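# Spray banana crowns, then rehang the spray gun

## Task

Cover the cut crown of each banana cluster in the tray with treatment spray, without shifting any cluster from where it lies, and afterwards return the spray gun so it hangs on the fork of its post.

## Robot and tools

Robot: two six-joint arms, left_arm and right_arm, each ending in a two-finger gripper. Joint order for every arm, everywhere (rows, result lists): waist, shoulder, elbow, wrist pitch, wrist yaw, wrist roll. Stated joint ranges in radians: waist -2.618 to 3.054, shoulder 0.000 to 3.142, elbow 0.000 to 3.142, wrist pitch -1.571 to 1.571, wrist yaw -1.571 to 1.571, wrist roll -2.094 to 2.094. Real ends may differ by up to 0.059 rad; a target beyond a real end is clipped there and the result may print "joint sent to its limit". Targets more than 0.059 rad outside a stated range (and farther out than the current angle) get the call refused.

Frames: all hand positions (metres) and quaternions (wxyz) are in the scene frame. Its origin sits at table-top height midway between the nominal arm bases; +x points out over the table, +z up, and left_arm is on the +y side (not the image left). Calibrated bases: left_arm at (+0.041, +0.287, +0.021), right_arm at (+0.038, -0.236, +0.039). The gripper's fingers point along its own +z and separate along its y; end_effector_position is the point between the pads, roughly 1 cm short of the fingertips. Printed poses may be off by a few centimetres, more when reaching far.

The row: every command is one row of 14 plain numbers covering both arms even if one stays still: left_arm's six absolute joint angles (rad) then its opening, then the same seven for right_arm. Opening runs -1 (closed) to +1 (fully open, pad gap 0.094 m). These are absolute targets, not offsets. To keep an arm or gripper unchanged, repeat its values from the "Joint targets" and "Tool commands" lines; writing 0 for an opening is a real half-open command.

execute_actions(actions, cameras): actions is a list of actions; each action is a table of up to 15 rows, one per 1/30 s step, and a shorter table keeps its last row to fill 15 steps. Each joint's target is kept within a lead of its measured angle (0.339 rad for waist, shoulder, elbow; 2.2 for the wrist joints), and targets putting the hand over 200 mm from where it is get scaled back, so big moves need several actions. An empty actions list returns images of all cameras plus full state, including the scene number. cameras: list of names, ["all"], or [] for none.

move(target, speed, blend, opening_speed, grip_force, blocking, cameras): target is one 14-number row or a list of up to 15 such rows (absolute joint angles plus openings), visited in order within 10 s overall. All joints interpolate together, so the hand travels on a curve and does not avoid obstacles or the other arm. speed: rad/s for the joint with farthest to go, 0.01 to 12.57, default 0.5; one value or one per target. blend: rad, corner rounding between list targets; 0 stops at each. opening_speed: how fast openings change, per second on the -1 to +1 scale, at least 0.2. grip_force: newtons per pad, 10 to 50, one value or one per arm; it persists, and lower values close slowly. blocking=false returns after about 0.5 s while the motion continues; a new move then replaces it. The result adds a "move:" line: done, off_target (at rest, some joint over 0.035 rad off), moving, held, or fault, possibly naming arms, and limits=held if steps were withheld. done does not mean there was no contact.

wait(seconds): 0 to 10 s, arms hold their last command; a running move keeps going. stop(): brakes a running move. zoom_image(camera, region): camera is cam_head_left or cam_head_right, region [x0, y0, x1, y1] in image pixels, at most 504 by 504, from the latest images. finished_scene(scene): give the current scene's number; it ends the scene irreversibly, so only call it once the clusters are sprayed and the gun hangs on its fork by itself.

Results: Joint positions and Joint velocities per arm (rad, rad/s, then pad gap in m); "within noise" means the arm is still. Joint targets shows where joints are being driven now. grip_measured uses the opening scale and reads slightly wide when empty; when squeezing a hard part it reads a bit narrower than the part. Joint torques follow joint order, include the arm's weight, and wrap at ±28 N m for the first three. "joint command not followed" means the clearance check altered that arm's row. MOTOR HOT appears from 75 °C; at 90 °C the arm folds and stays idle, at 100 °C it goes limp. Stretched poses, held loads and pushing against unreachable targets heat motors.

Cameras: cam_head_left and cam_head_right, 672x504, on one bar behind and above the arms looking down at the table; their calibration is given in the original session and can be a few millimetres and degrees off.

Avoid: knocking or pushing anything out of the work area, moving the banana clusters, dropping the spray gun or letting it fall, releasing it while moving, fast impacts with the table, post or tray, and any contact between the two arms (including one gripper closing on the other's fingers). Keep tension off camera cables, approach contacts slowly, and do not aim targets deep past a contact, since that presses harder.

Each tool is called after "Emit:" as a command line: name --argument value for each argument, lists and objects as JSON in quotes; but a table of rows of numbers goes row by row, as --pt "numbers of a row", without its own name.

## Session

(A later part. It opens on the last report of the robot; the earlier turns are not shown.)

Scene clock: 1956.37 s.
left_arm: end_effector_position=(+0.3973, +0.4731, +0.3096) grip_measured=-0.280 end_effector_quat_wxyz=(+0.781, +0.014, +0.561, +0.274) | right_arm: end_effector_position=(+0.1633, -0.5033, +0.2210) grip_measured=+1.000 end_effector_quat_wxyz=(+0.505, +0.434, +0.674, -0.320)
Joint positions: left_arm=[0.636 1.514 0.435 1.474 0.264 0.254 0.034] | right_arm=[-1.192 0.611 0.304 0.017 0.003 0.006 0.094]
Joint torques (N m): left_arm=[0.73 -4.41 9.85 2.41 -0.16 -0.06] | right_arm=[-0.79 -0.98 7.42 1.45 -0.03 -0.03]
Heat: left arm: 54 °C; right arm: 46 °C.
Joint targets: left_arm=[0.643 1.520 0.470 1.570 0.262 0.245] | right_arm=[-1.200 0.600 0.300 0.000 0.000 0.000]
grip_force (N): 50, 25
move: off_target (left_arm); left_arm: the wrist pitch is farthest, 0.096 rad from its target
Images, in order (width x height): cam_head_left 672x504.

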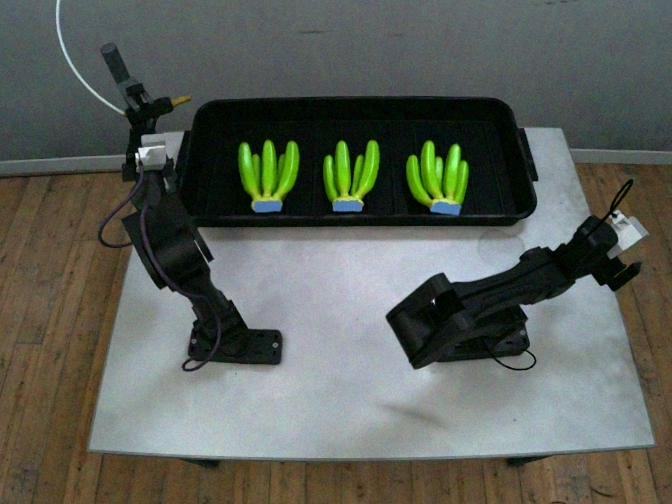

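Emit:
move --target '[0.646,1.592,0.515,1.57,0.265,0.245,-1,-1.2,0.6,0.3,0,0,0,1]' --speed 0.1 --cameras '["cam_head_left"]'

Emit:
zoom_image --camera "cam_head_left" --region '[95, 60, 195, 160]'

Scene clock: 1962.37 s.
left_arm: end_effector_position=(+0.4094, +0.4825, +0.3054) grip_measured=-0.280 end_effector_quat_wxyz=(+0.779, +0.013, +0.564, +0.272) | right_arm: end_effector_position=(+0.1633, -0.5033, +0.2210) grip_measured=+1.000 end_effector_quat_wxyz=(+0.505, +0.434, +0.674, -0.320)
Joint positions: left_arm=[0.639 1.582 0.485 1.482 0.266 0.252 0.034] | right_arm=[-1.192 0.611 0.304 0.017 0.003 0.006 0.094]
Joint torques (N m): left_arm=[0.77 -4.6 9.25 2.32 -0.07 -0.05] | right_arm=[-0.51 -1.1 7.51 1.46 -0.05 -0.06]
Heat: left arm: 54 °C; right arm: 46 °C.
Joint targets: left_arm=[0.646 1.592 0.515 1.570 0.265 0.245] | right_arm=[-1.200 0.600 0.300 0.000 0.000 0.000]
grip_force (N): 50, 25
move: off_target (left_arm); left_arm: the wrist pitch is farthest, 0.088 rad from its target
Images, in order (width x height): cam_head_left 672x504.

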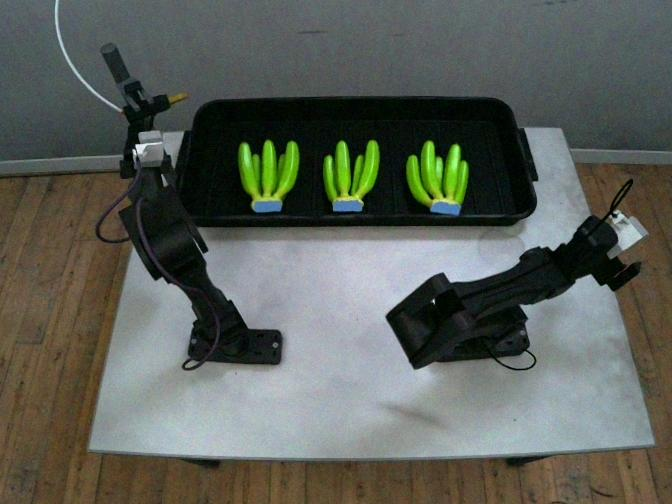

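Scaled by 5.040 from the camera's 672x504 image, which has a finer 960x720 frame.

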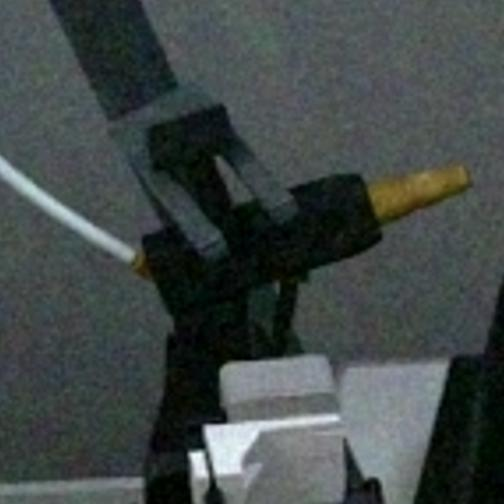

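Emit:
move --target '[0.646,1.602,0.468,1.57,0.265,0.245,-1,-1.2,0.6,0.3,0,0,0,1]' --speed 0.1 --cameras '["cam_head_left"]'

Emit:
zoom_image --camera "cam_head_left" --region '[95, 60, 195, 160]'

Scene clock: 1974.30 s.
left_arm: end_effector_position=(+0.4097, +0.4827, +0.3047) grip_measured=-0.280 end_effector_quat_wxyz=(+0.780, +0.012, +0.564, +0.271) | right_arm: end_effector_position=(+0.1633, -0.5033, +0.2210) grip_measured=+1.000 end_effector_quat_wxyz=(+0.505, +0.434, +0.674, -0.320)
Joint positions: left_arm=[0.639 1.587 0.485 1.489 0.266 0.248 0.034] | right_arm=[-1.192 0.611 0.304 0.017 0.003 0.006 0.094]
Joint torques (N m): left_arm=[0.77 -4.12 4.77 2.24 -0.08 -0.02] | right_arm=[-0.53 -1.01 7.56 1.47 -0.01 -0.07]
Motor temperatures (°C): left_arm=[27 32 33 55 26 26 30] | right_arm=[27 25 44 46 29 24 28]
Heat: left arm: 55 °C; right arm: 46 °C.
Joint targets: left_arm=[0.646 1.602 0.468 1.570 0.265 0.245] | right_arm=[-1.200 0.600 0.300 0.000 0.000 0.000]
grip_force (N): 50, 25
move: off_target (left_arm); left_arm: the wrist pitch is farthest, 0.081 rad from its target
Images, in order (width x height): cam_head_left 672x504.

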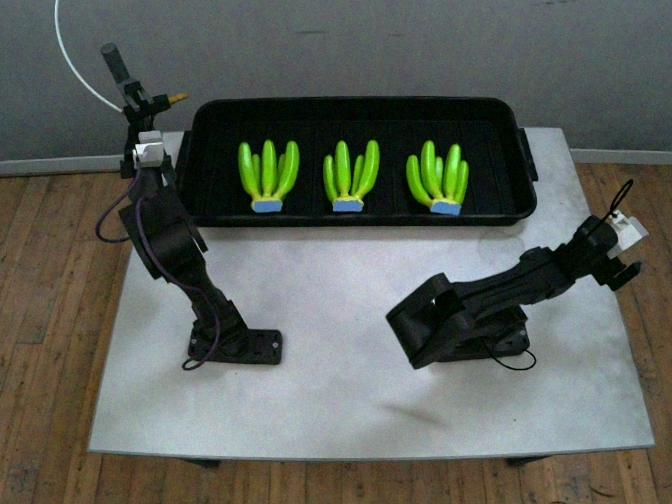

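Scaled by 5.040 from the camera's 672x504 image, which has a finer 960x720 frame.

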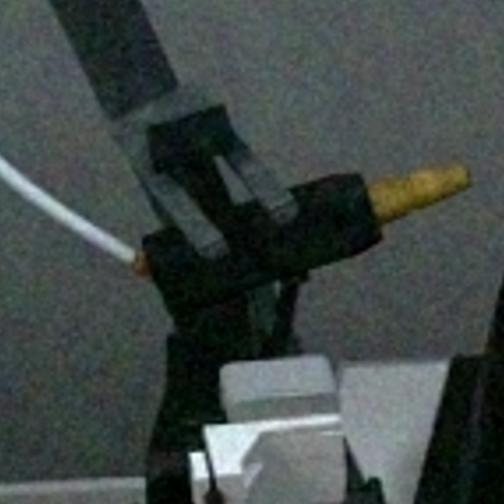

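Emit:
move --target '[0.646,1.605,0.455,1.57,0.265,0.245,-1,-1.2,0.6,0.3,0,0,0,1]' --speed 0.1 --cameras '["cam_head_left"]'

Emit:
zoom_image --camera "cam_head_left" --region '[105, 60, 185, 140]'

Scene clock: 1980.13 s.
left_arm: end_effector_position=(+0.4092, +0.4824, +0.3040) grip_measured=-0.280 end_effector_quat_wxyz=(+0.781, +0.011, +0.564, +0.269) | right_arm: end_effector_position=(+0.1633, -0.5033, +0.2210) grip_measured=+1.000 end_effector_quat_wxyz=(+0.505, +0.434, +0.674, -0.320)
Joint positions: left_arm=[0.639 1.587 0.482 1.492 0.266 0.244 0.034] | right_arm=[-1.192 0.611 0.304 0.017 0.003 0.006 0.094]
Joint torques (N m): left_arm=[0.75 -4.11 3.73 2.22 -0.06 0.02] | right_arm=[-0.53 -1.14 7.38 1.46 -0.04 -0.05]
Heat: left arm: 54 °C; right arm: 46 °C.
Joint targets: left_arm=[0.646 1.605 0.455 1.570 0.265 0.245] | right_arm=[-1.200 0.600 0.300 0.000 0.000 0.000]
grip_force (N): 50, 25
move: off_target (left_arm); left_arm: the wrist pitch is farthest, 0.078 rad from its target
Images, in order (width x height): cam_head_left 672x504.

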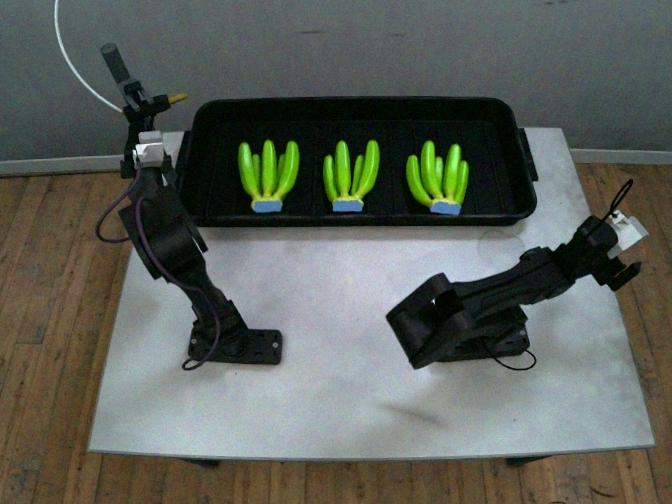

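Scaled by 6.300 from the camera's 672x504 image, which has a finer 960x720 frame.

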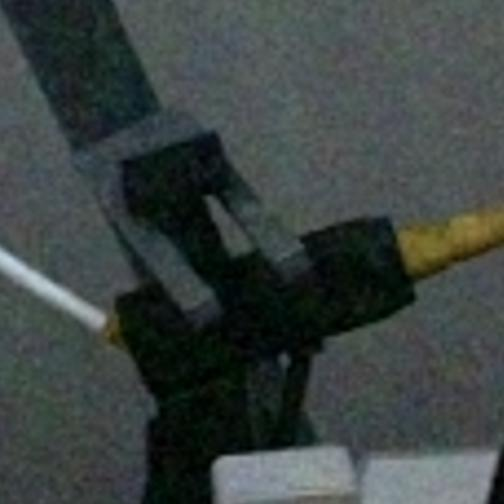

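Emit:
move --target '[0.646,1.6,0.468,1.57,0.265,0.245,1,-1.2,0.6,0.3,0,0,0,1]' --speed 0.1 --opening_speed 0.5 --cameras '["cam_head_left"]'

Emit:
zoom_image --camera "cam_head_left" --region '[105, 60, 185, 140]'

Scene clock: 1993.17 s.
left_arm: end_effector_position=(+0.4103, +0.4789, +0.3031) grip_measured=+0.998 end_effector_quat_wxyz=(+0.781, +0.019, +0.565, +0.264) | right_arm: end_effector_position=(+0.1633, -0.5033, +0.2210) grip_measured=+1.000 end_effector_quat_wxyz=(+0.505, +0.434, +0.674, -0.320)
Joint positions: left_arm=[0.639 1.587 0.481 1.492 0.286 0.247 0.094] | right_arm=[-1.192 0.611 0.304 0.017 0.003 0.006 0.094]
Joint torques (N m): left_arm=[0.73 -4.36 5.03 2.24 -0.33 0.02] | right_arm=[-0.66 -0.95 7.54 1.48 -0.03 -0.06]
Heat: left arm: 52 °C; right arm: 46 °C.
Joint targets: left_arm=[0.646 1.600 0.468 1.570 0.265 0.245] | right_arm=[-1.200 0.600 0.300 0.000 0.000 0.000]
grip_force (N): 50, 25
move: off_target (left_arm); left_arm: the wrist pitch is farthest, 0.078 rad from its target
Images, in order (width x height): cam_head_left 672x504.

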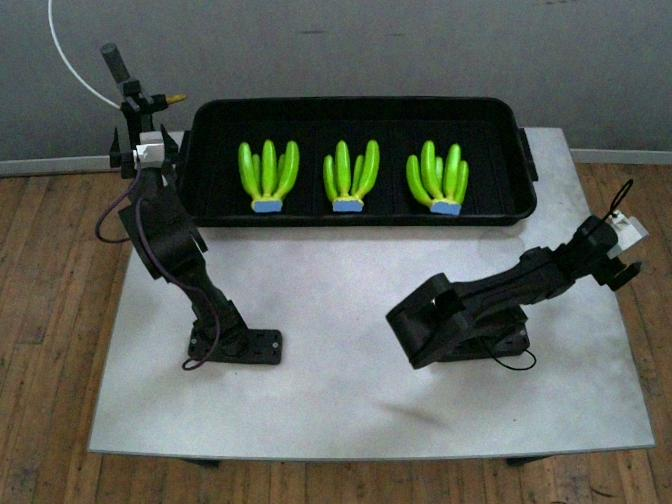

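Scaled by 6.300 from the camera's 672x504 image, which has a finer 960x720 frame.

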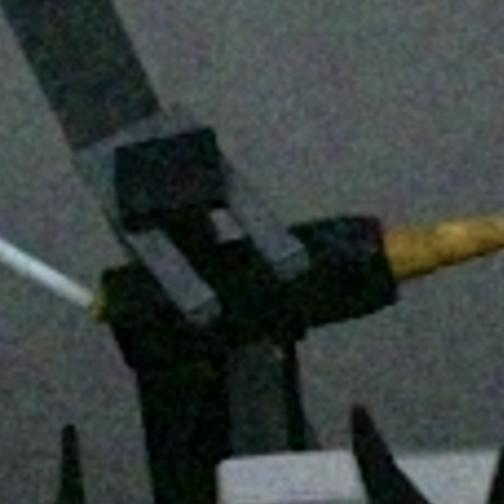

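Emit:
move --pt "0.66 1.43 0.31 1.55 0.286 0.245 1 -1.2 0.6 0.3 0 0 0 1" --pt "0.695 1.08 0.12 1.38 0.32 0.245 1 -1.2 0.6 0.3 0 0 0 1" --speed 0.25 --blend '[0.03,0]' --cameras '["cam_head_left"]'

Emit:
zoom_image --camera "cam_head_left" --region '[85, 60, 205, 180]'

Scene clock: 2005.87 s.
left_arm: end_effector_position=(+0.3202, +0.4293, +0.3086) grip_measured=+0.998 end_effector_quat_wxyz=(+0.786, +0.023, +0.550, +0.282) | right_arm: end_effector_position=(+0.1633, -0.5033, +0.2210) grip_measured=+1.000 end_effector_quat_wxyz=(+0.505, +0.434, +0.674, -0.320)
Joint positions: left_arm=[0.687 1.094 0.135 1.387 0.316 0.246 0.094] | right_arm=[-1.192 0.611 0.304 0.017 0.003 0.006 0.094]
Joint torques (N m): left_arm=[0.7 -2.73 5.45 1.37 -0.05 0] | right_arm=[-0.59 -1.17 7.51 1.47 -0.07 -0.06]
Heat: left arm: 51 °C; right arm: 46 °C.
Joint targets: left_arm=[0.695 1.080 0.120 1.380 0.320 0.245] | right_arm=[-1.200 0.600 0.300 0.000 0.000 0.000]
grip_force (N): 50, 25
move: done
Images, in order (width x height): cam_head_left 672x504.

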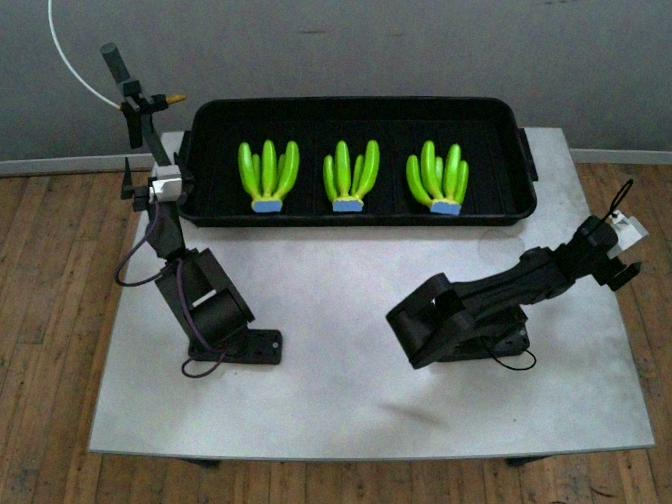

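Scaled by 4.200 from the camera's 672x504 image, which has a finer 960x720 frame.

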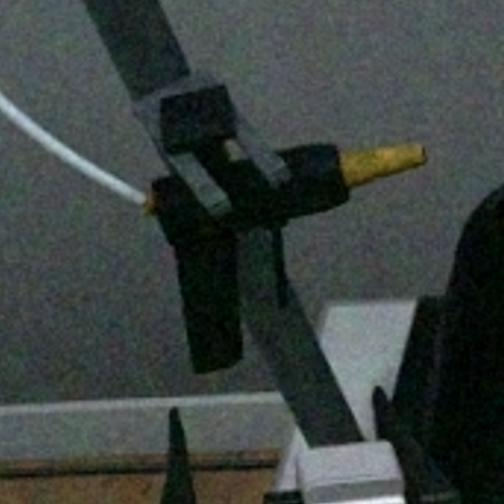

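Emit:
finished_scene --scene 1

The scene is finished: the task was done.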